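# Place the green block into the blue tray

## Task

The user acknowledges the asbestos and still wants the green block placed inside the blue tray. The robot must not topple or finish leaning, and nothing may be knocked or moved out of the work area.

## Robot and tools

Robot: a Rainbow Robotics RB-Y1. It has a two-wheel base with rear casters and cannot drive sideways. On top sit a folding leg/torso (squat, shift, pitch, yaw), two 7-joint arms each with a parallel gripper, and a pan/tilt head. The base is 0.58 m wide and extends 0.10 m in front of the wheel axle and 0.57 m behind it. Spinning in place sweeps a 0.58 m radius. Each wrist has a camera case that sticks out sideways and can strike objects.

Frames: all positions are in metres. In the base frame the origin is on the floor between the drive wheels, x points forward, y left and z up. The chest, left_hand and right_hand readings use this frame. A hand point lies midway between the finger pads. Its fingers point along the hand's -z axis and close along its x axis. base_odometry is measured from where the base started, is built from wheel turns only, and gives heading in rad with positive meaning left.

Tool move performs one action.
- base: one velocity command {x_m_s, turn_rad_s, for_s}. It is not a position. x_m_s is forward speed, 0.005 to 1.5 m/s either sign, or 0. turn_rad_s is leftward turn rate, 0.02 to 1.509 rad/s either sign, or 0. for_s is 0.1 to 5 s. A key you omit means 0. Distance covered is roughly speed times duration. Coasting to a stop can take up to about 3 s.
- joints: a single dict of absolute targets keyed by joint name, in rad (grippers in m, as the opening between pads). Ranges: torso_squat_rad 0 to 1.2; torso_shift_rad -0.3 to 0.6; torso_pitch_rad -0.2 to 1.4 (positive bows forward); torso_yaw_rad -1.5 to 1.5 (positive left; raise both arms outward first). Left shoulder roll runs 0 to 3.141 and right shoulder roll -3.141 to 0; both lift the arm outward. Shoulder pitch is ±2.356, with negative swinging the arm forward and up. Shoulder yaw is ±2.094. Elbow runs -2.617 to 0.01, with negative bending it. Forearm roll is ±3.141. Wrist pitch runs -1.57 to 1.919. Hand roll is ±2.705. Gripper is 0 to 0.1 m. head_pan_rad runs -0.523 to 0.523 and head_tilt_rad -0.35 to 1.57 (positive looks down). The torso must also satisfy squat+shift<=1.52, squat-shift+pitch<=1.57, shift+0.5pitch-0.4squat<=0.7 and shift+0.3pitch-0.5squat<=0.39.
- target: an absolute pose for one hand, {side: "left"|"right", x, y, z in base-frame metres (-3 to 3), quat_wxyz written the way the hand lines print it}. It may be paired only with min_time_s. It is solved once into joint angles, so the hand travels along an arc. For long moves, break the path into several shorter poses. It is refused while an earlier move is still running.
- min_time_s (0.1 to 8) sets the shortest duration for the arm, head and torso motions. contact_limits gives gripper current caps in mA (200 to 672.5) per gripper key; lower values mean a gentler grip.
- cameras: a list from head_camera, left_wrist_camera, right_wrist_camera, all. blocking defaults to true. Set false to return within about 0.5 s while the motion continues, then check it with wait(0).
A move with no action returns state and images. An unknown key makes the call invalid. A value out of range is refused, and after a refusal or an unplanned stop, the remaining move, wait and finished_scene calls in that reply are skipped.

Other tools. wait(seconds 0 to 10, cameras) lets the scene run and returns early once motions settle. stop brakes all running motions. zoom_image(camera, region [x0,y0,x1,y1] pixels, at most 504 square) enlarges part of the latest image. finished_scene ends the scene permanently, and the block must remain in the tray afterwards.

Results. The "move" line reads done or the worst status. Hand status is reached (within 10 mm and 2 degrees), short (with the error), or refused (with the reason). Joint words:
- off_target: the joint is resting away from its target and may still be pushing.
- time_out: often means something is blocking it.
- contact_stop: torso only.
- limit_stop_at_own_body_*: a self-collision guard acted, with nothing pushing.
- not_followed: the arm-collision check held the command back.
- torque_fault: a 10 s whole-robot stop.
- limit_stop_at_motor_heat: a 30 to 60 s stop.
on_its_own lists things you did not command. lidar_m gives 12 distances in 30-degree sectors, counter-clockwise from straight ahead, taken at a height of 0.23 m. motor_effort is wheel effort in %; above about 30 at rest suggests pushing on something. Wrist force and torque are raw and uncalibrated. Camera calibration (K and T_world_to_cam in the base frame) permits projecting pixels into base-frame points.

Grasping: command an opening at least 0.005 m narrower than the block's width. off_target or done are both normal for a gripper that is holding.

Avoid:
- dropping the block from height or releasing it while moving;
- hitting the table or tray hard, or driving into furniture (the base does not stop itself, and the upper body can catch on edges);
- pushing objects out of the area;
- fast bending or rising with arms stretched ahead, and sudden stops while bowed or driving, both of which can tip the robot;
- the two arms striking or squeezing each other (keep about 0.5 rad of outward shoulder roll);
- long stretched-out holds that overheat motors;
- finishing with the torso outside its limits or the robot leaning.

Each tool is called as a command line: name --argument value for each argument, lists and objects as JSON in quotes; but a table of rows of numbers goes row by row, as --pt "numbers of a row", without its own name.

## Session

move

Scene clock: 0.00 s.
Joint torques (N m): no reading
External joint torques (N m): no reading
Motor temperatures (°C): left_arm=[30 34 35 34 38 42 34] | right_arm=[33 35 30 38 34 31 37]
Wrist force (N): no reading
Wrist torque (N m): no reading
Wrist force, peak (N): no reading
base_odometry: x=+0.000 y=+0.000 heading=+0.000
lidar_m: 2.97 2.92 2.19 2.33 2.76 2.23 2.21 2.41 2.06 1.67 1.77 2.95
base_status: not commanded
joint_positions: torso_squat_rad=+0.350 torso_shift_rad=+0.000 torso_pitch_rad=+0.000 torso_yaw_rad=+0.000 left_shoulder_pitch_rad=-0.013 left_shoulder_roll_rad=+0.016 left_shoulder_yaw_rad=-0.006 left_elbow_rad=-0.149 left_forearm_roll_rad=+0.007 left_wrist_pitch_rad=-0.015 left_hand_roll_rad=-0.043 left_gripper_m=+0.100 right_shoulder_pitch_rad=-0.049 right_shoulder_roll_rad=-0.026 right_shoulder_yaw_rad=+0.001 right_elbow_rad=-0.191 right_forearm_roll_rad=-0.015 right_wrist_pitch_rad=+0.019 right_hand_roll_rad=-0.033 right_gripper_m=+0.100 head_pan_rad=+0.000 head_tilt_rad=+0.400
joint_status: not commanded
wheel_motors_off: 0
motor_effort: left_wheel=-1 right_wheel=+3
chest: x=-0.2280 y=+0.0007 z=+1.2475 quat_wxyz=(+1.000, +0.000, +0.000, +0.000) (m; base frame)
left_hand: x=-0.1428 y=+0.2321 z=+0.5673 quat_wxyz=(+0.996, +0.009, -0.088, -0.023) (m; base frame)
right_hand: x=-0.1038 y=-0.2374 z=+0.5724 quat_wxyz=(+0.994, -0.010, -0.109, -0.015) (m; base frame)
pictures: head_camera, left_wrist_camera, right_wrist_camera

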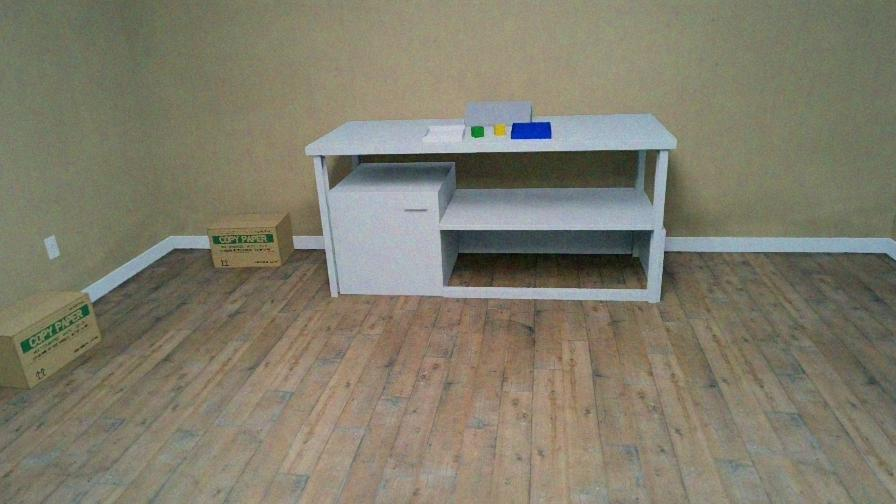

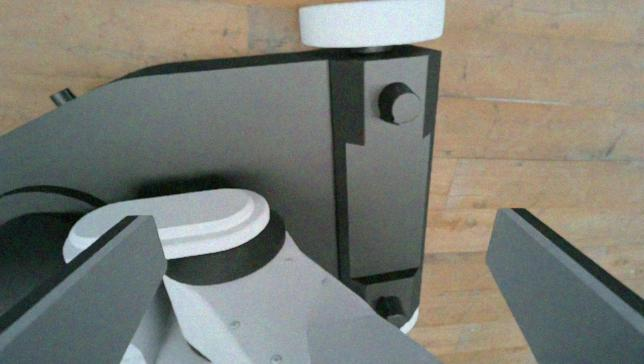

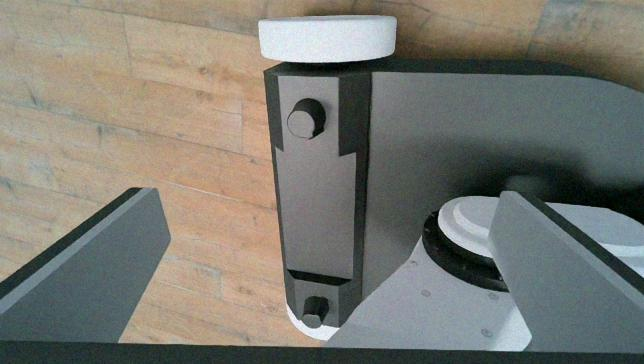

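zoom_image --camera "head_camera" --region '[400, 80, 580, 180]'

Scaled by 2.800 from the camera's 896x504 image, which has a finer 1280x720 frame.

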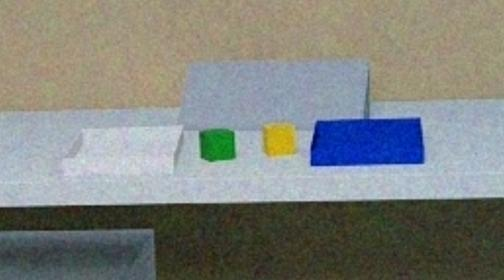

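move --base '{"x_m_s": 0.7, "for_s": 3.35}' --joints '{"right_shoulder_pitch_rad": -0.8, "right_shoulder_roll_rad": -0.2, "right_elbow_rad": -1.5, "right_wrist_pitch_rad": 1.8, "head_tilt_rad": 0.75}' --min_time_s 2.5 --cameras '["all"]'

Scene clock: 35.43 s.
Joint torques (N m): left_arm=[-0.61 0.03 -0.11 -0.2 0.08 -0.73 0.21] | right_arm=[-20.33 -6.33 -1.7 -8.91 0.74 -0.65 0.22]
External joint torques (N m): left_arm=[1.59 -0.57 -0.15 0.38 0.07 -0.27 0.22] | right_arm=[1.79 -0.34 0.4 -0.51 0.08 0.29 0.2]
Wrist force (N): left_arm=[-1.9 1.9 -4.9] | right_arm=[-4.6 1.1 -7.5]
Wrist torque (N m): left_arm=[-0.14 -0.17 -0.03] | right_arm=[0.05 -0.26 0.08]
Wrist force, peak (N): left_arm=[-2.0 1.7 -5.3] | right_arm=[-4.9 2.1 -8.1]
move: done
base_odometry: x=+2.357 y=+0.002 heading=+0.001
lidar_m: 0.63 0.67 0.99 1.83 2.03 3.80 4.53 2.54 2.39 2.36 1.08 1.28
base_status: done (sent for 3.37 of 3.37 s)
joint_positions: torso_squat_rad=+0.350 torso_shift_rad=+0.000 torso_pitch_rad=+0.000 torso_yaw_rad=+0.000 left_shoulder_pitch_rad=-0.013 left_shoulder_roll_rad=+0.016 left_shoulder_yaw_rad=-0.006 left_elbow_rad=-0.149 left_forearm_roll_rad=+0.007 left_wrist_pitch_rad=-0.015 left_hand_roll_rad=-0.043 left_gripper_m=+0.100 right_shoulder_pitch_rad=-0.800 right_shoulder_roll_rad=-0.200 right_shoulder_yaw_rad=+0.001 right_elbow_rad=-1.500 right_forearm_roll_rad=-0.015 right_wrist_pitch_rad=+1.800 right_hand_roll_rad=-0.033 right_gripper_m=+0.100 head_pan_rad=+0.000 head_tilt_rad=+0.750
joint_status: all done
wheel_motors_off: 0
motor_effort: left_wheel=+13(50) right_wheel=-10(31)
chest: x=-0.2280 y=+0.0007 z=+1.2475 quat_wxyz=(+1.000, +0.000, +0.000, +0.000) (m; base frame)
left_hand: x=-0.1427 y=+0.2321 z=+0.5673 quat_wxyz=(+0.996, +0.009, -0.088, -0.023) (m; base frame)
right_hand: x=+0.3090 y=-0.2151 z=+1.0918 quat_wxyz=(+0.964, -0.095, -0.237, +0.069) (m; base frame)
pictures: head_camera, left_wrist_camera, right_wrist_camera
camera_calibration:
head_camera: T_world_to_cam=[[-0.0251478, -0.998864, -0.0404778, 0.0573336], [-0.654502, 0.047057, -0.754595, 1.01505], [0.755642, 0.00751642, -0.654942, 1.04916], [0, 0, 0, 1]] pos_world=[-0.126992, 0.00161708, 1.45541]
left_wrist_camera: T_world_to_cam=[[0.98092, -0.0678804, 0.182174, 0.0512424], [-0.140275, -0.895922, 0.421482, -0.0177764], [0.134603, -0.438994, -0.88835, 0.700306], [0, 0, 0, 1]] pos_world=[-0.147022, 0.294983, 0.620275]
right_wrist_camera: T_world_to_cam=[[-0.872072, -0.178931, -0.455493, 0.730545], [-0.317546, 0.915107, 0.248483, 0.0490857], [0.372364, 0.361335, -0.854858, 0.969242], [0, 0, 0, 1]] pos_world=[0.291764, -0.264423, 1.14913]

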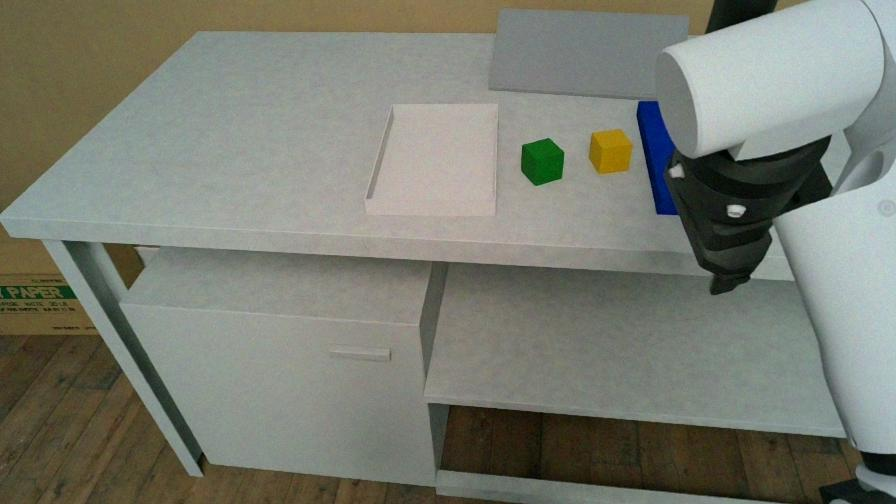

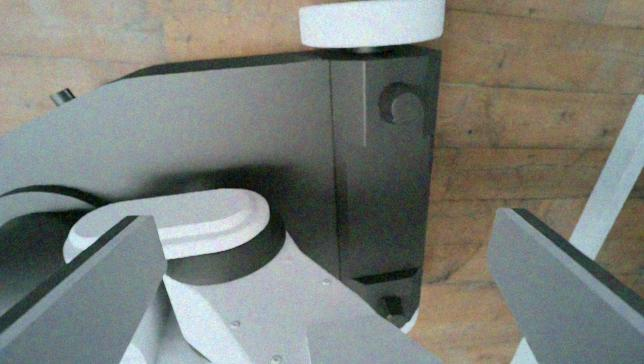

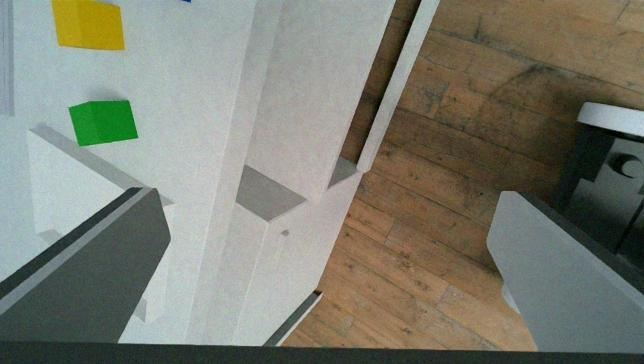

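move --base '{"x_m_s": 0.3, "for_s": 1.07}' --joints '{"torso_pitch_rad": 0.3, "right_shoulder_pitch_rad": -1.1, "right_shoulder_roll_rad": -0.35, "head_tilt_rad": 0.75}' --cameras '["all"]'

zoom_image --camera "head_camera" --region '[400, 150, 800, 400]'

Scene clock: 61.30 s.
Joint torques (N m): left_arm=[5.95 -0.49 0.05 2.91 0.28 -0.02 0.26] | right_arm=[-20.8 -6.24 -3.04 -8.24 0.92 -0.73 0.14]
External joint torques (N m): left_arm=[-0.16 -1.03 -0.02 0.23 0.28 -0.16 0.25] | right_arm=[1.41 1.77 -0.07 -0.1 0.09 0.21 0.11]
Wrist force (N): left_arm=[-0.3 1.9 -5.0] | right_arm=[-4.2 2.1 -6.9]
Wrist torque (N m): left_arm=[-0.15 -0.07 -0.06] | right_arm=[-0.02 -0.25 0.07]
Wrist force, peak (N): left_arm=[-1.9 1.7 -5.2] | right_arm=[-6.3 3.2 -8.3]
move: done
base_odometry: x=+2.677 y=+0.002 heading=+0.002
lidar_m: 0.32 0.32 0.51 1.82 2.12 3.73 4.84 2.77 2.43 0.99 1.09 0.96
base_status: done (sent for 1.07 of 1.07 s)
joint_positions: torso_squat_rad=+0.350 torso_shift_rad=+0.000 torso_pitch_rad=+0.300 torso_yaw_rad=+0.000 left_shoulder_pitch_rad=-0.013 left_shoulder_roll_rad=+0.016 left_shoulder_yaw_rad=-0.006 left_elbow_rad=-0.149 left_forearm_roll_rad=+0.007 left_wrist_pitch_rad=-0.015 left_hand_roll_rad=-0.043 left_gripper_m=+0.100 right_shoulder_pitch_rad=-1.100 right_shoulder_roll_rad=-0.350 right_shoulder_yaw_rad=+0.001 right_elbow_rad=-1.500 right_forearm_roll_rad=-0.015 right_wrist_pitch_rad=+1.800 right_hand_roll_rad=-0.033 right_gripper_m=+0.100 head_pan_rad=+0.000 head_tilt_rad=+0.750
joint_status: all done
wheel_motors_off: 0
motor_effort: left_wheel=+12(38) right_wheel=-7(20)
chest: x=-0.1366 y=+0.0007 z=+1.2337 quat_wxyz=(+0.989, +0.000, +0.149, +0.000) (m; base frame)
left_hand: x=-0.2562 y=+0.2321 z=+0.5587 quat_wxyz=(+0.998, +0.006, +0.062, -0.025) (m; base frame)
right_hand: x=+0.4295 y=-0.2354 z=+1.0877 quat_wxyz=(+0.956, -0.138, -0.245, +0.078) (m; base frame)
pictures: head_camera, left_wrist_camera, right_wrist_camera
camera_calibration:
head_camera: T_world_to_cam=[[-0.0362602, -0.998856, -0.0311715, 0.0461068], [-0.848252, 0.0472542, -0.527481, 0.757813], [0.52835, 0.00731476, -0.848995, 1.17933], [0, 0, 0, 1]] pos_world=[0.021389, 0.00161769, 1.40241]
left_wrist_camera: T_world_to_cam=[[0.990903, -0.0681649, -0.11604, 0.333395], [-0.00961807, -0.895903, 0.444146, -0.00924497], [-0.134236, -0.438989, -0.888408, 0.639057], [0, 0, 0, 1]] pos_world=[-0.244666, 0.294982, 0.610537]
right_wrist_camera: T_world_to_cam=[[-0.861304, -0.219312, -0.458321, 0.81908], [-0.32234, 0.933133, 0.159245, 0.210268], [0.39275, 0.284893, -0.874404, 0.92263], [0, 0, 0, 1]] pos_world=[0.410891, -0.279425, 1.14867]

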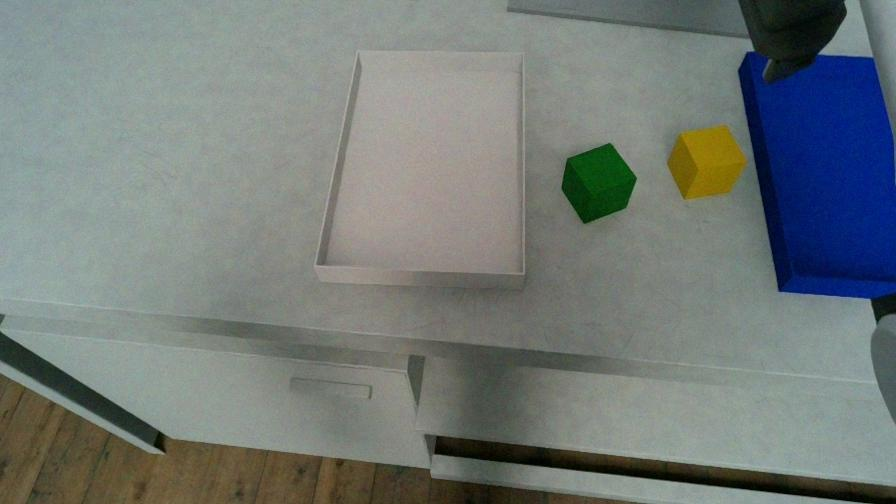

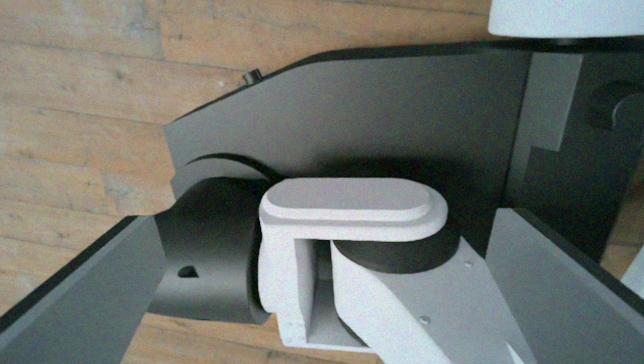

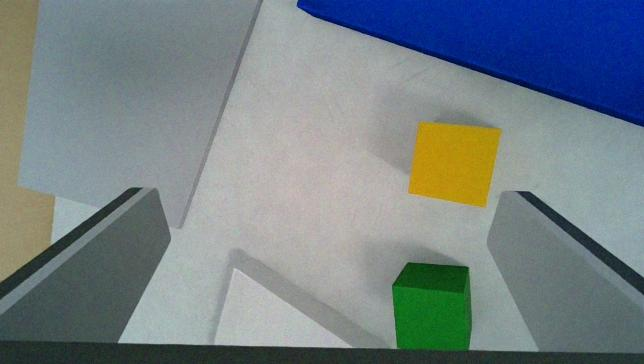

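Scaled by 1.260 from the camera's 896x504 image, which has a finer 1280x720 frame.

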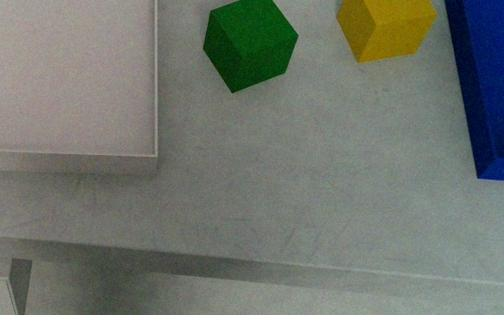

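move --base '{"x_m_s": 0.15, "for_s": 0.55}' --joints '{"head_tilt_rad": 0.65}'

move --target '{"side": "right", "x": 0.32, "y": -0.145, "z": 1.03, "quat_wxyz": [0.982, 0, 0, 0.191]}' --cameras '["head_camera", "right_wrist_camera"]'

Scene clock: 91.07 s.
Joint torques (N m): left_arm=[6.24 -0.56 -0.15 2.93 0.28 0.1 0.36] | right_arm=[-20.66 -5.77 -2.8 -8.3 0.71 -0.88 0.03]
External joint torques (N m): left_arm=[0.13 -1.1 -0.22 0.25 0.28 -0.04 0.35] | right_arm=[1.55 2.24 0.16 -0.17 -0.11 0.07 0.01]
Wrist force (N): left_arm=[-0.2 1.9 -5.0] | right_arm=[-4.0 2.7 -7.9]
Wrist torque (N m): left_arm=[-0.15 -0.07 -0.07] | right_arm=[-0.11 -0.16 0.06]
Wrist force, peak (N): left_arm=[0.0 1.9 -5.2] | right_arm=[-5.0 2.2 -8.0]
move: done
base_odometry: x=+2.762 y=+0.003 heading=+0.003
lidar_m: 0.25 0.23 0.36 1.83 2.00 3.74 4.93 2.84 2.46 0.98 1.07 0.87
base_status: done (sent for 0.57 of 0.57 s)
joint_positions: torso_squat_rad=+0.350 torso_shift_rad=+0.000 torso_pitch_rad=+0.300 torso_yaw_rad=+0.000 left_shoulder_pitch_rad=-0.013 left_shoulder_roll_rad=+0.016 left_shoulder_yaw_rad=-0.006 left_elbow_rad=-0.149 left_forearm_roll_rad=+0.007 left_wrist_pitch_rad=-0.015 left_hand_roll_rad=-0.043 left_gripper_m=+0.100 right_shoulder_pitch_rad=-1.100 right_shoulder_roll_rad=-0.350 right_shoulder_yaw_rad=+0.001 right_elbow_rad=-1.500 right_forearm_roll_rad=-0.015 right_wrist_pitch_rad=+1.800 right_hand_roll_rad=-0.033 right_gripper_m=+0.100 head_pan_rad=+0.000 head_tilt_rad=+0.650
joint_status: all done
wheel_motors_off: 0
motor_effort: left_wheel=+12(33) right_wheel=-9(21)
chest: x=-0.1366 y=+0.0007 z=+1.2337 quat_wxyz=(+0.989, +0.000, +0.149, +0.000) (m; base frame)
left_hand: x=-0.2562 y=+0.2321 z=+0.5586 quat_wxyz=(+0.998, +0.006, +0.062, -0.025) (m; base frame)
right_hand: x=+0.4295 y=-0.2354 z=+1.0877 quat_wxyz=(+0.956, -0.138, -0.245, +0.078) (m; base frame)
pictures: none

Scene clock: 92.43 s.
Joint torques (N m): left_arm=[6.21 0.02 0.27 2.95 0.05 0 0.3] | right_arm=[-20.81 -6.61 -7.17 -4.76 0.54 -0.09 0.28]
External joint torques (N m): left_arm=[0.1 -0.52 0.2 0.28 0.05 -0.14 0.29] | right_arm=[1.31 1.63 0.68 0.54 0.3 -0.05 0.28]
Wrist force (N): left_arm=[-0.2 1.7 -4.9] | right_arm=[-2.4 0.4 -8.6]
Wrist torque (N m): left_arm=[-0.12 -0.07 -0.06] | right_arm=[0.06 -0.17 0.14]
Wrist force, peak (N): left_arm=[-0.1 2.1 -5.1] | right_arm=[-2.6 1.9 -8.9]
move: done
base_odometry: x=+2.762 y=+0.003 heading=+0.003
lidar_m: 0.26 0.23 0.36 1.82 1.99 3.75 4.92 2.83 2.46 0.99 1.08 0.87
base_status: not commanded
joint_positions: torso_squat_rad=+0.350 torso_shift_rad=+0.000 torso_pitch_rad=+0.300 torso_yaw_rad=+0.000 left_shoulder_pitch_rad=-0.013 left_shoulder_roll_rad=+0.016 left_shoulder_yaw_rad=-0.006 left_elbow_rad=-0.149 left_forearm_roll_rad=+0.007 left_wrist_pitch_rad=-0.015 left_hand_roll_rad=-0.043 left_gripper_m=+0.100 right_shoulder_pitch_rad=-1.213 right_shoulder_roll_rad=-0.617 right_shoulder_yaw_rad=+0.511 right_elbow_rad=-1.437 right_forearm_roll_rad=-0.965 right_wrist_pitch_rad=+1.919 right_hand_roll_rad=-0.384 right_gripper_m=+0.100 head_pan_rad=+0.000 head_tilt_rad=+0.650
joint_status: all done
wheel_motors_off: 0
motor_effort: left_wheel=+12(12) right_wheel=-8(10)
chest: x=-0.1366 y=+0.0006 z=+1.2337 quat_wxyz=(+0.989, +0.000, +0.149, +0.000) (m; base frame)
left_hand: x=-0.2562 y=+0.2321 z=+0.5587 quat_wxyz=(+0.998, +0.006, +0.062, -0.025) (m; base frame)
right_hand: x=+0.3200 y=-0.1451 z=+1.0303 quat_wxyz=(+0.982, +0.000, -0.001, +0.191) (m; base frame)
right_hand_status: reached (checked arc, planned for 0.9 s): 0 mm and 0.2 deg off.
pictures: head_camera, right_wrist_camera
camera_calibration:
head_camera: T_world_to_cam=[[-0.0329705, -0.998856, -0.0346333, 0.0511017], [-0.791414, 0.0472547, -0.609451, 0.877256], [0.61039, 0.00731538, -0.792067, 1.1033], [0, 0, 0, 1]] pos_world=[0.0225133, 0.00151769, 1.4103]
right_wrist_camera: T_world_to_cam=[[-0.927628, -0.373201, -0.0150931, 0.260532], [-0.329676, 0.799111, 0.502728, -0.271152], [-0.175557, 0.47132, -0.864313, 1.08832], [0, 0, 0, 1]] pos_world=[0.343348, -0.199037, 1.0809]

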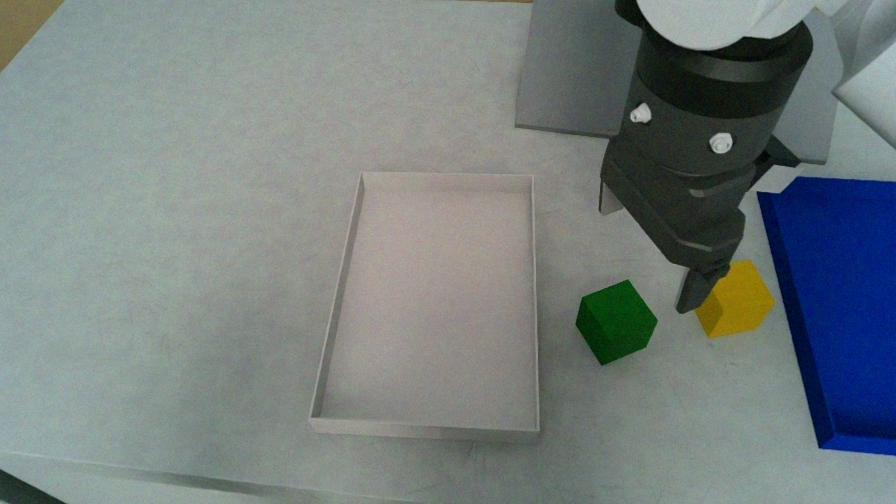

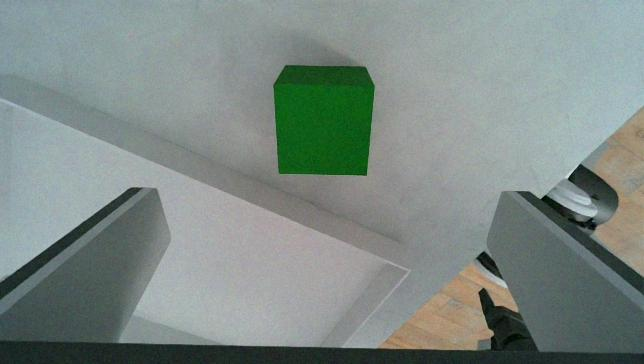

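move --target '{"side": "right", "x": 0.323, "y": -0.145, "z": 0.932, "quat_wxyz": [0.982, 0, 0, 0.191]}' --min_time_s 1.5 --cameras '["head_camera", "right_wrist_camera"]'

Scene clock: 103.50 s.
Joint torques (N m): left_arm=[6.36 -0.49 0.45 3.01 0.33 0.11 0.4] | right_arm=[-19.62 -5.11 -6 -5.35 0.48 -0.55 0.14]
External joint torques (N m): left_arm=[0.25 -1.02 0.38 0.33 0.34 -0.03 0.4] | right_arm=[2 2.45 1.16 0.68 0.23 -0.51 0.14]
Wrist force (N): left_arm=[-0.2 2.0 -5.1] | right_arm=[-2.2 0.6 -8.3]
Wrist torque (N m): left_arm=[-0.15 -0.07 -0.06] | right_arm=[0.02 -0.13 0.01]
Wrist force, peak (N): left_arm=[-0.2 1.9 -5.2] | right_arm=[-2.2 0.5 -9.4]
move: done
base_odometry: x=+2.762 y=+0.003 heading=+0.003
lidar_m: 0.26 0.23 0.37 1.83 2.00 3.75 4.92 2.83 2.45 1.00 1.08 0.87
base_status: not commanded
joint_positions: torso_squat_rad=+0.350 torso_shift_rad=+0.000 torso_pitch_rad=+0.300 torso_yaw_rad=+0.000 left_shoulder_pitch_rad=-0.013 left_shoulder_roll_rad=+0.016 left_shoulder_yaw_rad=-0.006 left_elbow_rad=-0.149 left_forearm_roll_rad=+0.007 left_wrist_pitch_rad=-0.015 left_hand_roll_rad=-0.043 left_gripper_m=+0.100 right_shoulder_pitch_rad=-1.102 right_shoulder_roll_rad=-0.541 right_shoulder_yaw_rad=+0.596 right_elbow_rad=-1.267 right_forearm_roll_rad=-0.847 right_wrist_pitch_rad=+1.679 right_hand_roll_rad=-0.290 right_gripper_m=+0.100 head_pan_rad=+0.000 head_tilt_rad=+0.650
joint_status: all done
wheel_motors_off: 0
motor_effort: left_wheel=+12(12) right_wheel=-8(10)
chest: x=-0.1366 y=+0.0006 z=+1.2337 quat_wxyz=(+0.989, +0.000, +0.149, +0.000) (m; base frame)
left_hand: x=-0.2562 y=+0.2321 z=+0.5587 quat_wxyz=(+0.998, +0.006, +0.062, -0.025) (m; base frame)
right_hand: x=+0.3229 y=-0.1452 z=+0.9325 quat_wxyz=(+0.982, +0.000, -0.001, +0.191) (m; base frame)
right_hand_status: reached (checked arc, planned for 1.5 s): 1 mm and 0.1 deg off.
pictures: head_camera, right_wrist_camera
camera_calibration:
head_camera: T_world_to_cam=[[-0.0329705, -0.998856, -0.0346333, 0.0511017], [-0.791414, 0.0472547, -0.609451, 0.877256], [0.61039, 0.00731538, -0.792067, 1.1033], [0, 0, 0, 1]] pos_world=[0.0225133, 0.00151769, 1.4103]
right_wrist_camera: T_world_to_cam=[[-0.927535, -0.373462, -0.0143233, 0.260902], [-0.329671, 0.799521, 0.502079, -0.220258], [-0.176055, 0.470417, -0.864703, 1.00459], [0, 0, 0, 1]] pos_world=[0.346247, -0.199039, 0.982997]

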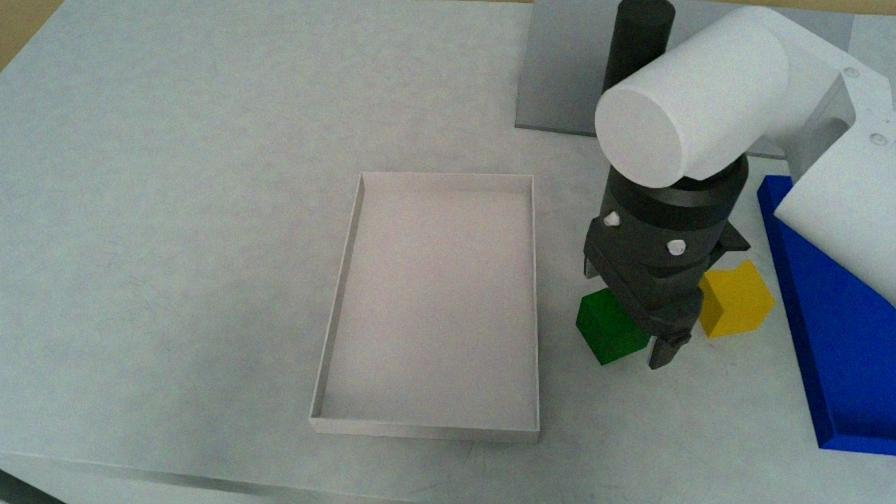

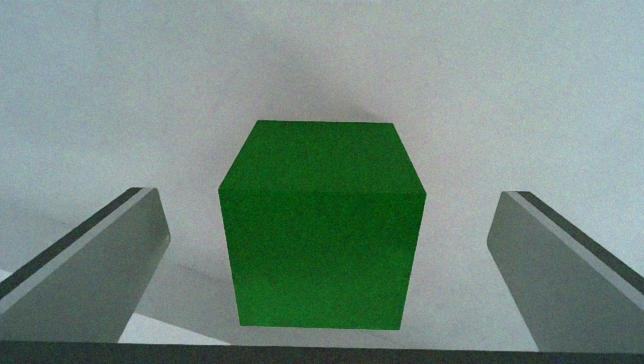

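move --target '{"side": "right", "x": 0.323, "y": -0.142, "z": 0.925, "quat_wxyz": [0.982, 0, 0, 0.191]}'

move --joints '{"right_gripper_m": 0.03}' --contact_limits '{"right_gripper_m": 500}'

move --target '{"side": "right", "x": 0.323, "y": -0.142, "z": 1.03, "quat_wxyz": [0.982, 0, 0, 0.191]}' --min_time_s 1.2 --cameras '["head_camera", "right_wrist_camera"]'

Scene clock: 114.50 s.
Joint torques (N m): left_arm=[6.31 -0.33 0.15 2.77 0.14 -0.08 0.18] | right_arm=[-20.26 -5.7 -6.41 -5.62 0.38 -0.28 0.33]
External joint torques (N m): left_arm=[0.2 -0.87 0.08 0.09 0.14 -0.22 0.17] | right_arm=[1.39 1.7 0.64 0.46 0.13 -0.24 0.33]
Wrist force (N): left_arm=[-0.4 1.9 -5.0] | right_arm=[-1.7 0.5 -8.5]
Wrist torque (N m): left_arm=[-0.15 -0.09 -0.06] | right_arm=[0.04 -0.06 0.01]
Wrist force, peak (N): left_arm=[-0.1 1.9 -5.2] | right_arm=[-2.6 0.5 -9.0]
move: done
base_odometry: x=+2.762 y=+0.003 heading=+0.003
lidar_m: 0.26 0.24 0.36 1.83 1.99 3.75 4.93 2.84 2.46 0.99 1.07 0.87
base_status: not commanded
joint_positions: torso_squat_rad=+0.350 torso_shift_rad=+0.000 torso_pitch_rad=+0.300 torso_yaw_rad=+0.000 left_shoulder_pitch_rad=-0.013 left_shoulder_roll_rad=+0.016 left_shoulder_yaw_rad=-0.006 left_elbow_rad=-0.149 left_forearm_roll_rad=+0.007 left_wrist_pitch_rad=-0.015 left_hand_roll_rad=-0.043 left_gripper_m=+0.100 right_shoulder_pitch_rad=-1.101 right_shoulder_roll_rad=-0.526 right_shoulder_yaw_rad=+0.604 right_elbow_rad=-1.244 right_forearm_roll_rad=-0.839 right_wrist_pitch_rad=+1.661 right_hand_roll_rad=-0.286 right_gripper_m=+0.100 head_pan_rad=+0.000 head_tilt_rad=+0.650
joint_status: all done
wheel_motors_off: 0
motor_effort: left_wheel=+12(13) right_wheel=-7(10)
chest: x=-0.1366 y=+0.0006 z=+1.2337 quat_wxyz=(+0.989, +0.000, +0.149, +0.000) (m; base frame)
left_hand: x=-0.2562 y=+0.2321 z=+0.5587 quat_wxyz=(+0.998, +0.006, +0.062, -0.025) (m; base frame)
right_hand: x=+0.3229 y=-0.1421 z=+0.9254 quat_wxyz=(+0.982, +0.000, +0.000, +0.191) (m; base frame)
right_hand_status: reached (checked arc, planned for 0.2 s): 0 mm and 0.0 deg off.
pictures: none

Scene clock: 115.80 s.
Joint torques (N m): left_arm=[6.48 -0.34 0.07 2.7 0.1 0.06 0.38] | right_arm=[-20.09 -5.98 -6.49 -5.85 0.48 -0.24 0.1]
External joint torques (N m): left_arm=[0.36 -0.88 0 0.03 0.1 -0.08 0.38] | right_arm=[1.56 1.42 0.55 0.22 0.23 -0.2 0.1]
Wrist force (N): left_arm=[-0.1 1.9 -5.1] | right_arm=[-1.8 -0.2 -8.7]
Wrist torque (N m): left_arm=[-0.14 -0.05 -0.06] | right_arm=[0.12 -0.08 0.04]
Wrist force, peak (N): left_arm=[-0.2 1.9 -5.1] | right_arm=[-2.2 0.4 -9.2]
move: off_target
base_odometry: x=+2.762 y=+0.003 heading=+0.003
lidar_m: 0.26 0.23 0.38 1.84 2.00 3.75 4.92 2.84 2.45 0.99 1.08 0.87
base_status: not commanded
joint_positions: torso_squat_rad=+0.350 torso_shift_rad=+0.000 torso_pitch_rad=+0.300 torso_yaw_rad=+0.000 left_shoulder_pitch_rad=-0.013 left_shoulder_roll_rad=+0.016 left_shoulder_yaw_rad=-0.006 left_elbow_rad=-0.149 left_forearm_roll_rad=+0.007 left_wrist_pitch_rad=-0.015 left_hand_roll_rad=-0.043 left_gripper_m=+0.100 right_shoulder_pitch_rad=-1.101 right_shoulder_roll_rad=-0.526 right_shoulder_yaw_rad=+0.604 right_elbow_rad=-1.244 right_forearm_roll_rad=-0.839 right_wrist_pitch_rad=+1.661 right_hand_roll_rad=-0.286 right_gripper_m=+0.049 head_pan_rad=+0.000 head_tilt_rad=+0.650
joint_status: right_gripper_m off_target (ended at +0.049, target +0.030)
wheel_motors_off: 0
motor_effort: left_wheel=+11(12) right_wheel=-8(10)
contact_limits: right_gripper_m 500 mA
chest: x=-0.1366 y=+0.0006 z=+1.2337 quat_wxyz=(+0.989, +0.000, +0.149, +0.000) (m; base frame)
left_hand: x=-0.2562 y=+0.2321 z=+0.5587 quat_wxyz=(+0.998, +0.006, +0.062, -0.025) (m; base frame)
right_hand: x=+0.3229 y=-0.1421 z=+0.9254 quat_wxyz=(+0.982, +0.000, +0.000, +0.191) (m; base frame)
pictures: none

Scene clock: 117.33 s.
Joint torques (N m): left_arm=[6.02 -0.23 -0.01 2.69 0.27 0.13 0.2] | right_arm=[-21.7 -8.57 -8.62 -6.23 0.34 0.08 -0.13]
External joint torques (N m): left_arm=[-0.1 -0.77 -0.08 0.02 0.27 -0.01 0.2] | right_arm=[0.64 -0.4 -0.87 -0.87 0.1 0.11 -0.13]
Wrist force (N): left_arm=[-0.1 1.8 -4.9] | right_arm=[-1.8 0.2 -9.0]
Wrist torque (N m): left_arm=[-0.14 -0.06 -0.07] | right_arm=[0.08 -0.12 0.11]
Wrist force, peak (N): left_arm=[-0.1 2.0 -5.1] | right_arm=[-1.2 1.2 -10.1]
move: done
base_odometry: x=+2.762 y=+0.003 heading=+0.003
lidar_m: 0.26 0.24 0.37 1.83 2.00 3.75 4.92 2.83 2.46 0.98 1.09 0.87
base_status: not commanded
joint_positions: torso_squat_rad=+0.350 torso_shift_rad=+0.000 torso_pitch_rad=+0.300 torso_yaw_rad=+0.000 left_shoulder_pitch_rad=-0.013 left_shoulder_roll_rad=+0.016 left_shoulder_yaw_rad=-0.006 left_elbow_rad=-0.149 left_forearm_roll_rad=+0.007 left_wrist_pitch_rad=-0.015 left_hand_roll_rad=-0.043 left_gripper_m=+0.100 right_shoulder_pitch_rad=-1.226 right_shoulder_roll_rad=-0.604 right_shoulder_yaw_rad=+0.514 right_elbow_rad=-1.409 right_forearm_roll_rad=-0.957 right_wrist_pitch_rad=+1.916 right_hand_roll_rad=-0.375 right_gripper_m=+0.049 head_pan_rad=+0.000 head_tilt_rad=+0.650
joint_status: all done
wheel_motors_off: 0
motor_effort: left_wheel=+12(12) right_wheel=-8(10)
contact_limits: right_gripper_m 500 mA
chest: x=-0.1366 y=+0.0006 z=+1.2337 quat_wxyz=(+0.989, +0.000, +0.149, +0.000) (m; base frame)
left_hand: x=-0.2562 y=+0.2321 z=+0.5587 quat_wxyz=(+0.998, +0.006, +0.062, -0.025) (m; base frame)
right_hand: x=+0.3231 y=-0.1419 z=+1.0299 quat_wxyz=(+0.982, +0.000, +0.000, +0.191) (m; base frame)
right_hand_status: reached (checked arc, planned for 1.2 s): 0 mm and 0.0 deg off.
pictures: head_camera, right_wrist_camera
camera_calibration:
head_camera: T_world_to_cam=[[-0.0329705, -0.998856, -0.0346333, 0.0512016], [-0.791414, 0.0472547, -0.609451, 0.877251], [0.61039, 0.00731538, -0.792067, 1.1033], [0, 0, 0, 1]] pos_world=[0.0225133, 0.00161769, 1.4103]
right_wrist_camera: T_world_to_cam=[[-0.927292, -0.374139, -0.0122606, 0.261357], [-0.329173, 0.799375, 0.502638, -0.272506], [-0.178255, 0.470127, -0.86441, 1.0877], [0, 0, 0, 1]] pos_world=[0.346541, -0.195738, 1.08039]

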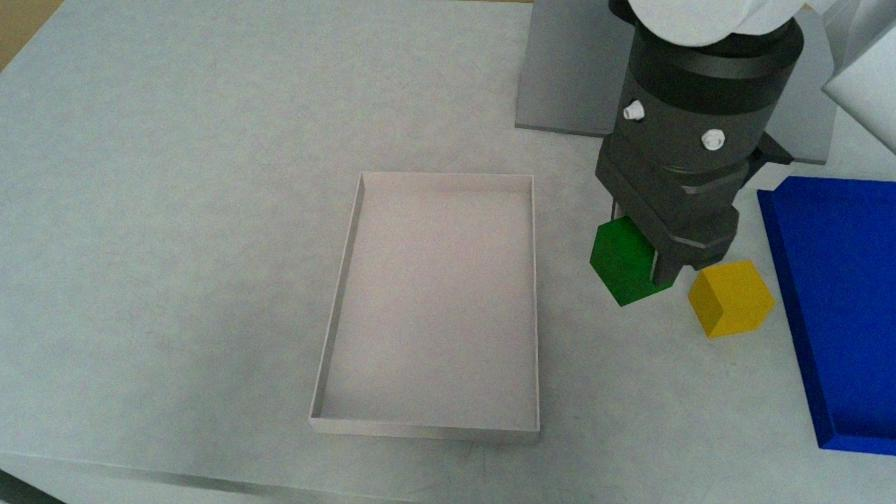

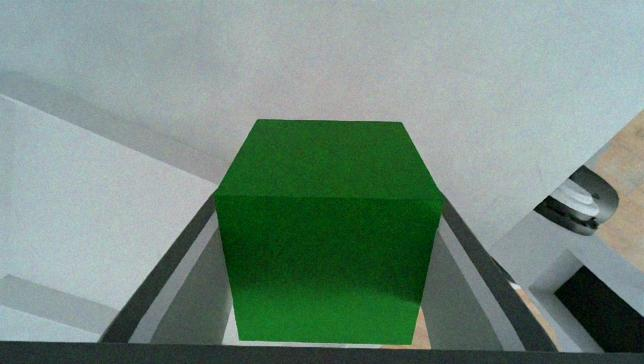

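move --target '{"side": "right", "x": 0.32, "y": -0.28, "z": 1.04, "quat_wxyz": [0.996, 0, 0, 0.087]}' --min_time_s 1.3

move --target '{"side": "right", "x": 0.32, "y": -0.415, "z": 1.03, "quat_wxyz": [1, 0, 0, 0]}' --min_time_s 1.3 --cameras '["head_camera", "right_wrist_camera"]'

Scene clock: 129.83 s.
Joint torques (N m): left_arm=[6.23 -0.48 0.02 2.71 0.18 0.09 0.26] | right_arm=[-18.16 -12.13 -9.74 -5.51 0.04 -0.53 0.28]
External joint torques (N m): left_arm=[0.12 -1.01 -0.04 0.04 0.18 -0.05 0.25] | right_arm=[1.83 0.64 -1.08 -1.07 -0.21 -0.5 0.28]
Wrist force (N): left_arm=[-0.1 1.9 -4.9] | right_arm=[-1.4 0.5 -9.4]
Wrist torque (N m): left_arm=[-0.14 -0.05 -0.07] | right_arm=[0.04 -0.03 0.01]
Wrist force, peak (N): left_arm=[-0.2 1.8 -5.2] | right_arm=[-2.4 0.4 -9.9]
move: done
base_odometry: x=+2.762 y=+0.003 heading=+0.003
lidar_m: 0.25 0.23 0.37 1.83 2.00 3.76 4.92 2.83 2.46 0.97 1.08 0.86
base_status: not commanded
joint_positions: torso_squat_rad=+0.350 torso_shift_rad=+0.000 torso_pitch_rad=+0.300 torso_yaw_rad=+0.000 left_shoulder_pitch_rad=-0.013 left_shoulder_roll_rad=+0.016 left_shoulder_yaw_rad=-0.006 left_elbow_rad=-0.149 left_forearm_roll_rad=+0.007 left_wrist_pitch_rad=-0.015 left_hand_roll_rad=-0.043 left_gripper_m=+0.100 right_shoulder_pitch_rad=-1.073 right_shoulder_roll_rad=-0.913 right_shoulder_yaw_rad=+0.399 right_elbow_rad=-1.453 right_forearm_roll_rad=-1.085 right_wrist_pitch_rad=+1.872 right_hand_roll_rad=-0.343 right_gripper_m=+0.049 head_pan_rad=+0.000 head_tilt_rad=+0.650
joint_status: all done
wheel_motors_off: 0
motor_effort: left_wheel=+12(12) right_wheel=-8(10)
contact_limits: right_gripper_m 500 mA
chest: x=-0.1366 y=+0.0006 z=+1.2337 quat_wxyz=(+0.989, +0.000, +0.149, +0.000) (m; base frame)
left_hand: x=-0.2562 y=+0.2321 z=+0.5587 quat_wxyz=(+0.998, +0.006, +0.062, -0.025) (m; base frame)
right_hand: x=+0.3201 y=-0.2799 z=+1.0401 quat_wxyz=(+0.996, -0.001, +0.000, +0.087) (m; base frame)
right_hand_status: reached (checked arc, planned for 1.3 s): 0 mm and 0.1 deg off.
pictures: none

Scene clock: 131.47 s.
Joint torques (N m): left_arm=[6.1 -0.45 -0.15 2.76 0.08 -0.06 0.22] | right_arm=[-16.38 -15.96 -8.84 -3.86 0.14 -0.45 0.28]
External joint torques (N m): left_arm=[-0.01 -0.99 -0.21 0.09 0.08 -0.2 0.21] | right_arm=[1.76 1.28 -0.68 0.37 -0.12 -0.39 0.28]
Wrist force (N): left_arm=[-0.1 2.1 -4.8] | right_arm=[-1.7 0.9 -8.8]
Wrist torque (N m): left_arm=[-0.16 -0.05 -0.06] | right_arm=[0.03 -0.07 0.01]
Wrist force, peak (N): left_arm=[-0.1 2.1 -5.1] | right_arm=[-1.5 0.8 -9.7]
move: done
base_odometry: x=+2.762 y=+0.003 heading=+0.003
lidar_m: 0.26 0.24 0.37 1.83 1.99 3.75 4.93 2.85 2.47 0.99 1.07 0.86
base_status: not commanded
joint_positions: torso_squat_rad=+0.350 torso_shift_rad=+0.000 torso_pitch_rad=+0.300 torso_yaw_rad=+0.000 left_shoulder_pitch_rad=-0.013 left_shoulder_roll_rad=+0.016 left_shoulder_yaw_rad=-0.006 left_elbow_rad=-0.149 left_forearm_roll_rad=+0.007 left_wrist_pitch_rad=-0.015 left_hand_roll_rad=-0.043 left_gripper_m=+0.100 right_shoulder_pitch_rad=-0.977 right_shoulder_roll_rad=-1.077 right_shoulder_yaw_rad=+0.296 right_elbow_rad=-1.189 right_forearm_roll_rad=-1.102 right_wrist_pitch_rad=+1.753 right_hand_roll_rad=-0.123 right_gripper_m=+0.049 head_pan_rad=+0.000 head_tilt_rad=+0.650
joint_status: all done
wheel_motors_off: 0
motor_effort: left_wheel=+11(12) right_wheel=-8(10)
contact_limits: right_gripper_m 500 mA
chest: x=-0.1366 y=+0.0007 z=+1.2337 quat_wxyz=(+0.989, +0.000, +0.149, +0.000) (m; base frame)
left_hand: x=-0.2562 y=+0.2321 z=+0.5587 quat_wxyz=(+0.998, +0.006, +0.062, -0.025) (m; base frame)
right_hand: x=+0.3193 y=-0.4146 z=+1.0302 quat_wxyz=(+1.000, -0.001, -0.003, +0.000) (m; base frame)
right_hand_status: reached (checked arc, planned for 1.3 s): 1 mm and 0.3 deg off.
pictures: head_camera, right_wrist_camera
camera_calibration:
head_camera: T_world_to_cam=[[-0.0329705, -0.998856, -0.0346333, 0.0512016], [-0.791414, 0.0472547, -0.609451, 0.877251], [0.61039, 0.00731538, -0.792067, 1.1033], [0, 0, 0, 1]] pos_world=[0.0225133, 0.00161769, 1.4103]
right_wrist_camera: T_world_to_cam=[[-0.999842, 0.00131222, -0.0177411, 0.340395], [-0.00774673, 0.865638, 0.500611, -0.129046], [0.0160143, 0.500669, -0.865491, 1.16727], [0, 0, 0, 1]] pos_world=[0.320648, -0.473157, 1.0809]

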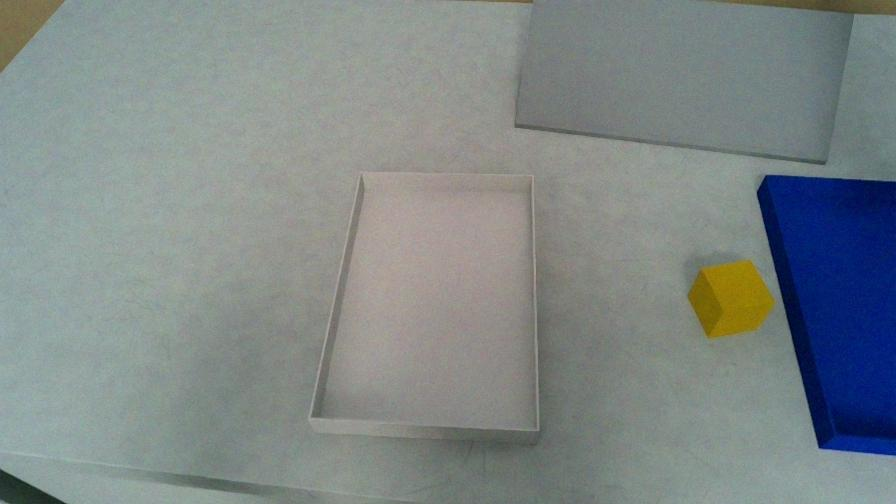

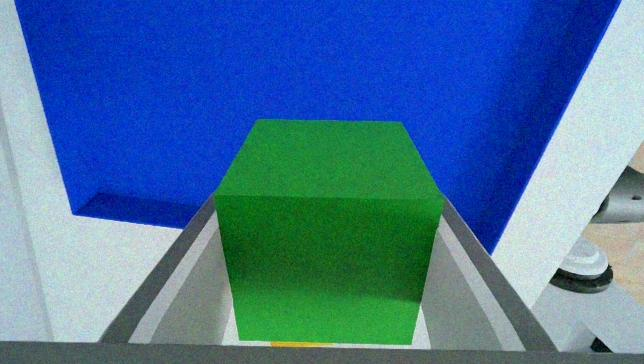

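move --target '{"side": "right", "x": 0.32, "y": -0.415, "z": 0.945, "quat_wxyz": [1, 0, 0, 0]}' --min_time_s 1.3

move --target '{"side": "right", "x": 0.32, "y": -0.415, "z": 0.932, "quat_wxyz": [1, 0, 0, 0]}' --min_time_s 0.8 --cameras '["right_wrist_camera", "head_camera"]'

Scene clock: 142.37 s.
Joint torques (N m): left_arm=[5.97 -0.05 -0.15 2.53 0.16 0.08 0.31] | right_arm=[-17.24 -14.09 -6.03 -4.28 0.59 -0.4 0.28]
External joint torques (N m): left_arm=[-0.14 -0.59 -0.22 -0.14 0.16 -0.06 0.3] | right_arm=[0.97 2.98 1.22 0.32 0.33 -0.35 0.28]
Wrist force (N): left_arm=[-0.1 1.8 -4.9] | right_arm=[-1.8 0.6 -8.5]
Wrist torque (N m): left_arm=[-0.13 -0.05 -0.07] | right_arm=[0.05 -0.09 0.05]
Wrist force, peak (N): left_arm=[-0.1 1.9 -5.2] | right_arm=[-1.5 0.3 -10.0]
move: done
base_odometry: x=+2.762 y=+0.003 heading=+0.003
lidar_m: 0.26 0.24 0.38 1.83 2.00 3.74 4.92 2.83 2.45 0.99 1.08 0.87
base_status: not commanded
joint_positions: torso_squat_rad=+0.350 torso_shift_rad=+0.000 torso_pitch_rad=+0.300 torso_yaw_rad=+0.000 left_shoulder_pitch_rad=-0.013 left_shoulder_roll_rad=+0.016 left_shoulder_yaw_rad=-0.006 left_elbow_rad=-0.149 left_forearm_roll_rad=+0.007 left_wrist_pitch_rad=-0.015 left_hand_roll_rad=-0.043 left_gripper_m=+0.100 right_shoulder_pitch_rad=-0.920 right_shoulder_roll_rad=-0.962 right_shoulder_yaw_rad=+0.350 right_elbow_rad=-1.033 right_forearm_roll_rad=-1.026 right_wrist_pitch_rad=+1.560 right_hand_roll_rad=-0.047 right_gripper_m=+0.049 head_pan_rad=+0.000 head_tilt_rad=+0.650
joint_status: all done
wheel_motors_off: 0
motor_effort: left_wheel=+11(12) right_wheel=-8(10)
contact_limits: right_gripper_m 500 mA
chest: x=-0.1366 y=+0.0007 z=+1.2337 quat_wxyz=(+0.989, +0.000, +0.149, +0.000) (m; base frame)
left_hand: x=-0.2562 y=+0.2321 z=+0.5587 quat_wxyz=(+0.998, +0.006, +0.062, -0.025) (m; base frame)
right_hand: x=+0.3200 y=-0.4150 z=+0.9454 quat_wxyz=(+1.000, +0.000, -0.001, +0.000) (m; base frame)
right_hand_status: reached (checked arc, planned for 1.3 s): 0 mm and 0.1 deg off.
pictures: none

Scene clock: 143.50 s.
Joint torques (N m): left_arm=[5.98 -0.42 0.14 2.55 0.04 0.05 0.26] | right_arm=[-16.57 -13.75 -5.76 -3.87 0.44 -0.53 0.41]
External joint torques (N m): left_arm=[-0.13 -0.96 0.07 -0.13 0.04 -0.09 0.25] | right_arm=[1.66 3.23 1.28 0.75 0.18 -0.48 0.41]
Wrist force (N): left_arm=[-0.2 1.9 -5.0] | right_arm=[-1.7 0.4 -9.0]
Wrist torque (N m): left_arm=[-0.14 -0.07 -0.06] | right_arm=[0.08 -0.10 0.05]
Wrist force, peak (N): left_arm=[-0.2 1.8 -5.1] | right_arm=[-1.8 0.6 -9.5]
move: done
base_odometry: x=+2.762 y=+0.003 heading=+0.003
lidar_m: 0.27 0.23 0.36 1.83 2.00 3.75 4.92 2.83 2.46 0.99 1.07 0.87
base_status: not commanded
joint_positions: torso_squat_rad=+0.350 torso_shift_rad=+0.000 torso_pitch_rad=+0.300 torso_yaw_rad=+0.000 left_shoulder_pitch_rad=-0.013 left_shoulder_roll_rad=+0.016 left_shoulder_yaw_rad=-0.006 left_elbow_rad=-0.149 left_forearm_roll_rad=+0.007 left_wrist_pitch_rad=-0.015 left_hand_roll_rad=-0.043 left_gripper_m=+0.100 right_shoulder_pitch_rad=-0.917 right_shoulder_roll_rad=-0.942 right_shoulder_yaw_rad=+0.359 right_elbow_rad=-1.001 right_forearm_roll_rad=-1.015 right_wrist_pitch_rad=+1.530 right_hand_roll_rad=-0.033 right_gripper_m=+0.049 head_pan_rad=+0.000 head_tilt_rad=+0.650
joint_status: all done
wheel_motors_off: 0
motor_effort: left_wheel=+11(12) right_wheel=-9(10)
contact_limits: right_gripper_m 500 mA
chest: x=-0.1366 y=+0.0007 z=+1.2337 quat_wxyz=(+0.989, +0.000, +0.149, +0.000) (m; base frame)
left_hand: x=-0.2562 y=+0.2321 z=+0.5587 quat_wxyz=(+0.998, +0.006, +0.062, -0.025) (m; base frame)
right_hand: x=+0.3196 y=-0.4150 z=+0.9328 quat_wxyz=(+1.000, +0.000, -0.001, +0.000) (m; base frame)
right_hand_status: reached (checked arc, planned for 0.8 s): 1 mm and 0.1 deg off.
pictures: head_camera, right_wrist_camera
camera_calibration:
head_camera: T_world_to_cam=[[-0.0329705, -0.998856, -0.0346333, 0.0512016], [-0.791414, 0.0472547, -0.609451, 0.877251], [0.61039, 0.00731538, -0.792067, 1.1033], [0, 0, 0, 1]] pos_world=[0.0225133, 0.00161769, 1.4103]
right_wrist_camera: T_world_to_cam=[[-0.999908, 0.00102242, -0.0135459, 0.334813], [-0.00591679, 0.864828, 0.502033, -0.082169], [0.0122281, 0.502067, -0.864743, 1.08426], [0, 0, 0, 1]] pos_world=[0.321038, -0.473653, 0.983395]

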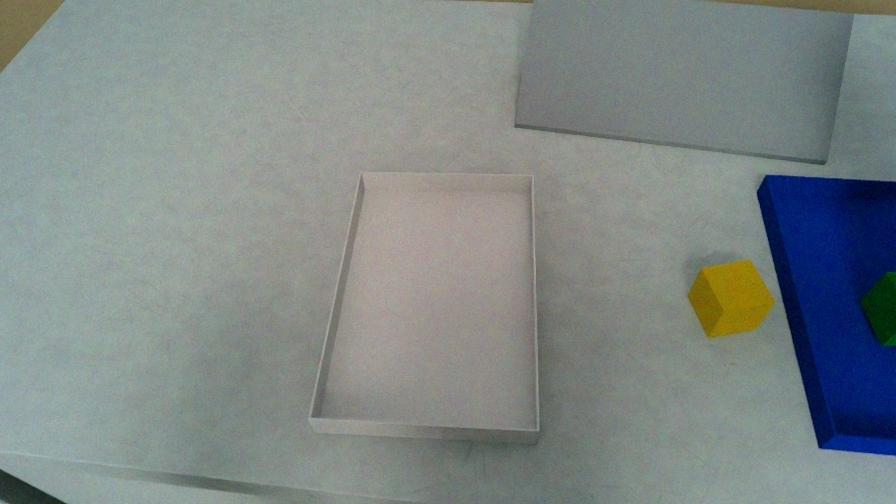

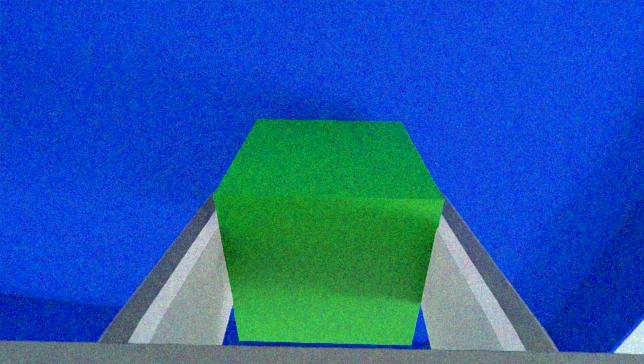

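move --target '{"side": "right", "x": 0.32, "y": -0.415, "z": 0.927, "quat_wxyz": [1, 0, 0, 0]}' --min_time_s 0.6

move --joints '{"right_gripper_m": 0.085}'

move --target '{"side": "right", "x": 0.32, "y": -0.415, "z": 1.03, "quat_wxyz": [1, 0, 0, 0]}' --min_time_s 1.0 --cameras '["right_wrist_camera"]'

Scene clock: 148.87 s.
Joint torques (N m): left_arm=[5.87 -0.3 0.08 2.97 0.13 -0.03 0.21] | right_arm=[-18.26 -13.46 -5.83 -4.14 0.55 -0.52 0.15]
External joint torques (N m): left_arm=[-0.24 -0.84 0.01 0.29 0.13 -0.17 0.21] | right_arm=[0.02 3.46 1.07 0.5 0.29 -0.47 0.15]
Wrist force (N): left_arm=[-0.2 1.9 -5.0] | right_arm=[-1.9 0.3 -8.5]
Wrist torque (N m): left_arm=[-0.15 -0.07 -0.05] | right_arm=[0.08 -0.09 0.01]
Wrist force, peak (N): left_arm=[-0.2 2.1 -5.1] | right_arm=[-1.7 0.7 -10.0]
move: done
base_odometry: x=+2.762 y=+0.003 heading=+0.003
lidar_m: 0.26 0.23 0.37 1.82 1.99 3.76 4.92 2.83 2.45 1.00 1.07 0.86
base_status: not commanded
joint_positions: torso_squat_rad=+0.350 torso_shift_rad=+0.000 torso_pitch_rad=+0.300 torso_yaw_rad=+0.000 left_shoulder_pitch_rad=-0.013 left_shoulder_roll_rad=+0.016 left_shoulder_yaw_rad=-0.006 left_elbow_rad=-0.149 left_forearm_roll_rad=+0.007 left_wrist_pitch_rad=-0.015 left_hand_roll_rad=-0.043 left_gripper_m=+0.100 right_shoulder_pitch_rad=-0.919 right_shoulder_roll_rad=-0.932 right_shoulder_yaw_rad=+0.363 right_elbow_rad=-0.979 right_forearm_roll_rad=-1.011 right_wrist_pitch_rad=+1.516 right_hand_roll_rad=-0.024 right_gripper_m=+0.049 head_pan_rad=+0.000 head_tilt_rad=+0.650
joint_status: all done
wheel_motors_off: 0
motor_effort: left_wheel=+11(12) right_wheel=-8(10)
contact_limits: right_gripper_m 500 mA
chest: x=-0.1366 y=+0.0007 z=+1.2337 quat_wxyz=(+0.989, +0.000, +0.149, +0.000) (m; base frame)
left_hand: x=-0.2562 y=+0.2321 z=+0.5587 quat_wxyz=(+0.998, +0.006, +0.062, -0.025) (m; base frame)
right_hand: x=+0.3199 y=-0.4152 z=+0.9273 quat_wxyz=(+1.000, +0.000, +0.000, +0.000) (m; base frame)
right_hand_status: reached (checked arc, planned for 0.6 s): 0 mm and 0.0 deg off.
pictures: none

Scene clock: 149.77 s.
Joint torques (N m): left_arm=[6.36 -0.12 -0.03 2.65 0.02 0.11 0.24] | right_arm=[-18.02 -13.67 -5.8 -3.98 0.5 -0.47 0.35]
External joint torques (N m): left_arm=[0.24 -0.66 -0.1 -0.02 0.02 -0.03 0.23] | right_arm=[0.26 3.25 1.1 0.67 0.25 -0.42 0.35]
Wrist force (N): left_arm=[-0.1 1.8 -5.1] | right_arm=[-1.3 1.1 -8.5]
Wrist torque (N m): left_arm=[-0.13 -0.05 -0.07] | right_arm=[-0.04 -0.02 0.07]
Wrist force, peak (N): left_arm=[0.0 1.8 -5.1] | right_arm=[-1.4 1.5 -8.9]
move: done
base_odometry: x=+2.762 y=+0.003 heading=+0.003
lidar_m: 0.26 0.24 0.36 1.83 2.00 3.75 4.91 2.83 2.46 1.00 1.08 0.87
base_status: not commanded
joint_positions: torso_squat_rad=+0.350 torso_shift_rad=+0.000 torso_pitch_rad=+0.300 torso_yaw_rad=+0.000 left_shoulder_pitch_rad=-0.013 left_shoulder_roll_rad=+0.016 left_shoulder_yaw_rad=-0.006 left_elbow_rad=-0.149 left_forearm_roll_rad=+0.007 left_wrist_pitch_rad=-0.015 left_hand_roll_rad=-0.043 left_gripper_m=+0.100 right_shoulder_pitch_rad=-0.919 right_shoulder_roll_rad=-0.932 right_shoulder_yaw_rad=+0.363 right_elbow_rad=-0.979 right_forearm_roll_rad=-1.011 right_wrist_pitch_rad=+1.516 right_hand_roll_rad=-0.024 right_gripper_m=+0.085 head_pan_rad=+0.000 head_tilt_rad=+0.650
joint_status: all done
wheel_motors_off: 0
motor_effort: left_wheel=+11(12) right_wheel=-8(10)
contact_limits: right_gripper_m 500 mA
chest: x=-0.1366 y=+0.0007 z=+1.2337 quat_wxyz=(+0.989, +0.000, +0.149, +0.000) (m; base frame)
left_hand: x=-0.2562 y=+0.2321 z=+0.5587 quat_wxyz=(+0.998, +0.006, +0.062, -0.025) (m; base frame)
right_hand: x=+0.3199 y=-0.4152 z=+0.9273 quat_wxyz=(+1.000, +0.000, +0.000, +0.000) (m; base frame)
pictures: none

Scene clock: 151.10 s.
Joint torques (N m): left_arm=[6.05 -0.56 -0.06 2.58 0.17 -0.04 0.31] | right_arm=[-17.04 -16.16 -8.92 -4.76 0.12 -0.07 -0.03]
External joint torques (N m): left_arm=[-0.06 -1.1 -0.13 -0.1 0.17 -0.18 0.31] | right_arm=[1.22 1.04 -0.87 -0.49 -0.14 -0.02 -0.03]
Wrist force (N): left_arm=[0.0 1.9 -4.8] | right_arm=[-2.0 0.2 -8.5]
Wrist torque (N m): left_arm=[-0.14 -0.05 -0.07] | right_arm=[0.07 -0.13 0.12]
Wrist force, peak (N): left_arm=[-0.1 2.0 -5.1] | right_arm=[-1.8 0.3 -9.0]
move: done
base_odometry: x=+2.762 y=+0.003 heading=+0.003
lidar_m: 0.26 0.23 0.37 1.83 1.99 3.74 4.93 2.83 2.45 0.99 1.08 0.87
base_status: not commanded
joint_positions: torso_squat_rad=+0.350 torso_shift_rad=+0.000 torso_pitch_rad=+0.300 torso_yaw_rad=+0.000 left_shoulder_pitch_rad=-0.013 left_shoulder_roll_rad=+0.016 left_shoulder_yaw_rad=-0.006 left_elbow_rad=-0.149 left_forearm_roll_rad=+0.007 left_wrist_pitch_rad=-0.015 left_hand_roll_rad=-0.043 left_gripper_m=+0.100 right_shoulder_pitch_rad=-0.987 right_shoulder_roll_rad=-1.072 right_shoulder_yaw_rad=+0.299 right_elbow_rad=-1.170 right_forearm_roll_rad=-1.099 right_wrist_pitch_rad=+1.756 right_hand_roll_rad=-0.113 right_gripper_m=+0.085 head_pan_rad=+0.000 head_tilt_rad=+0.650
joint_status: all done
wheel_motors_off: 0
motor_effort: left_wheel=+12(12) right_wheel=-8(10)
contact_limits: right_gripper_m 500 mA
chest: x=-0.1366 y=+0.0007 z=+1.2337 quat_wxyz=(+0.989, +0.000, +0.149, +0.000) (m; base frame)
left_hand: x=-0.2562 y=+0.2321 z=+0.5587 quat_wxyz=(+0.998, +0.006, +0.062, -0.025) (m; base frame)
right_hand: x=+0.3201 y=-0.4150 z=+1.0300 quat_wxyz=(+1.000, +0.000, +0.000, +0.000) (m; base frame)
right_hand_status: reached (checked arc, planned for 1.0 s): 0 mm and 0.0 deg off.
pictures: right_wrist_camera
camera_calibration:
right_wrist_camera: T_world_to_cam=[[-0.999927, 0.000859676, -0.01203, 0.335117], [-0.00530484, 0.86444, 0.502708, -0.131987], [0.0108314, 0.502735, -0.864373, 1.16872], [0, 0, 0, 1]] pos_world=[0.321734, -0.47375, 1.08059]

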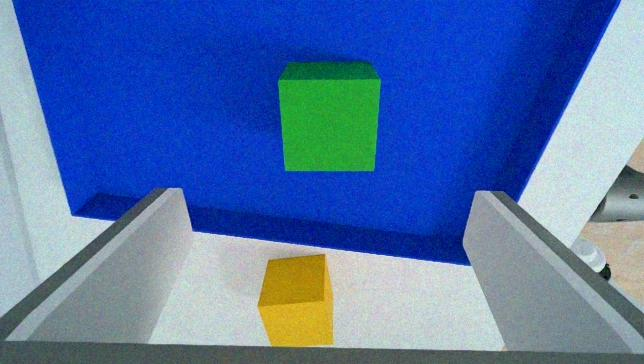

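The block is in the blue tray and the gripper is clear of it.

finished_scene

The scene is finished: the task was done.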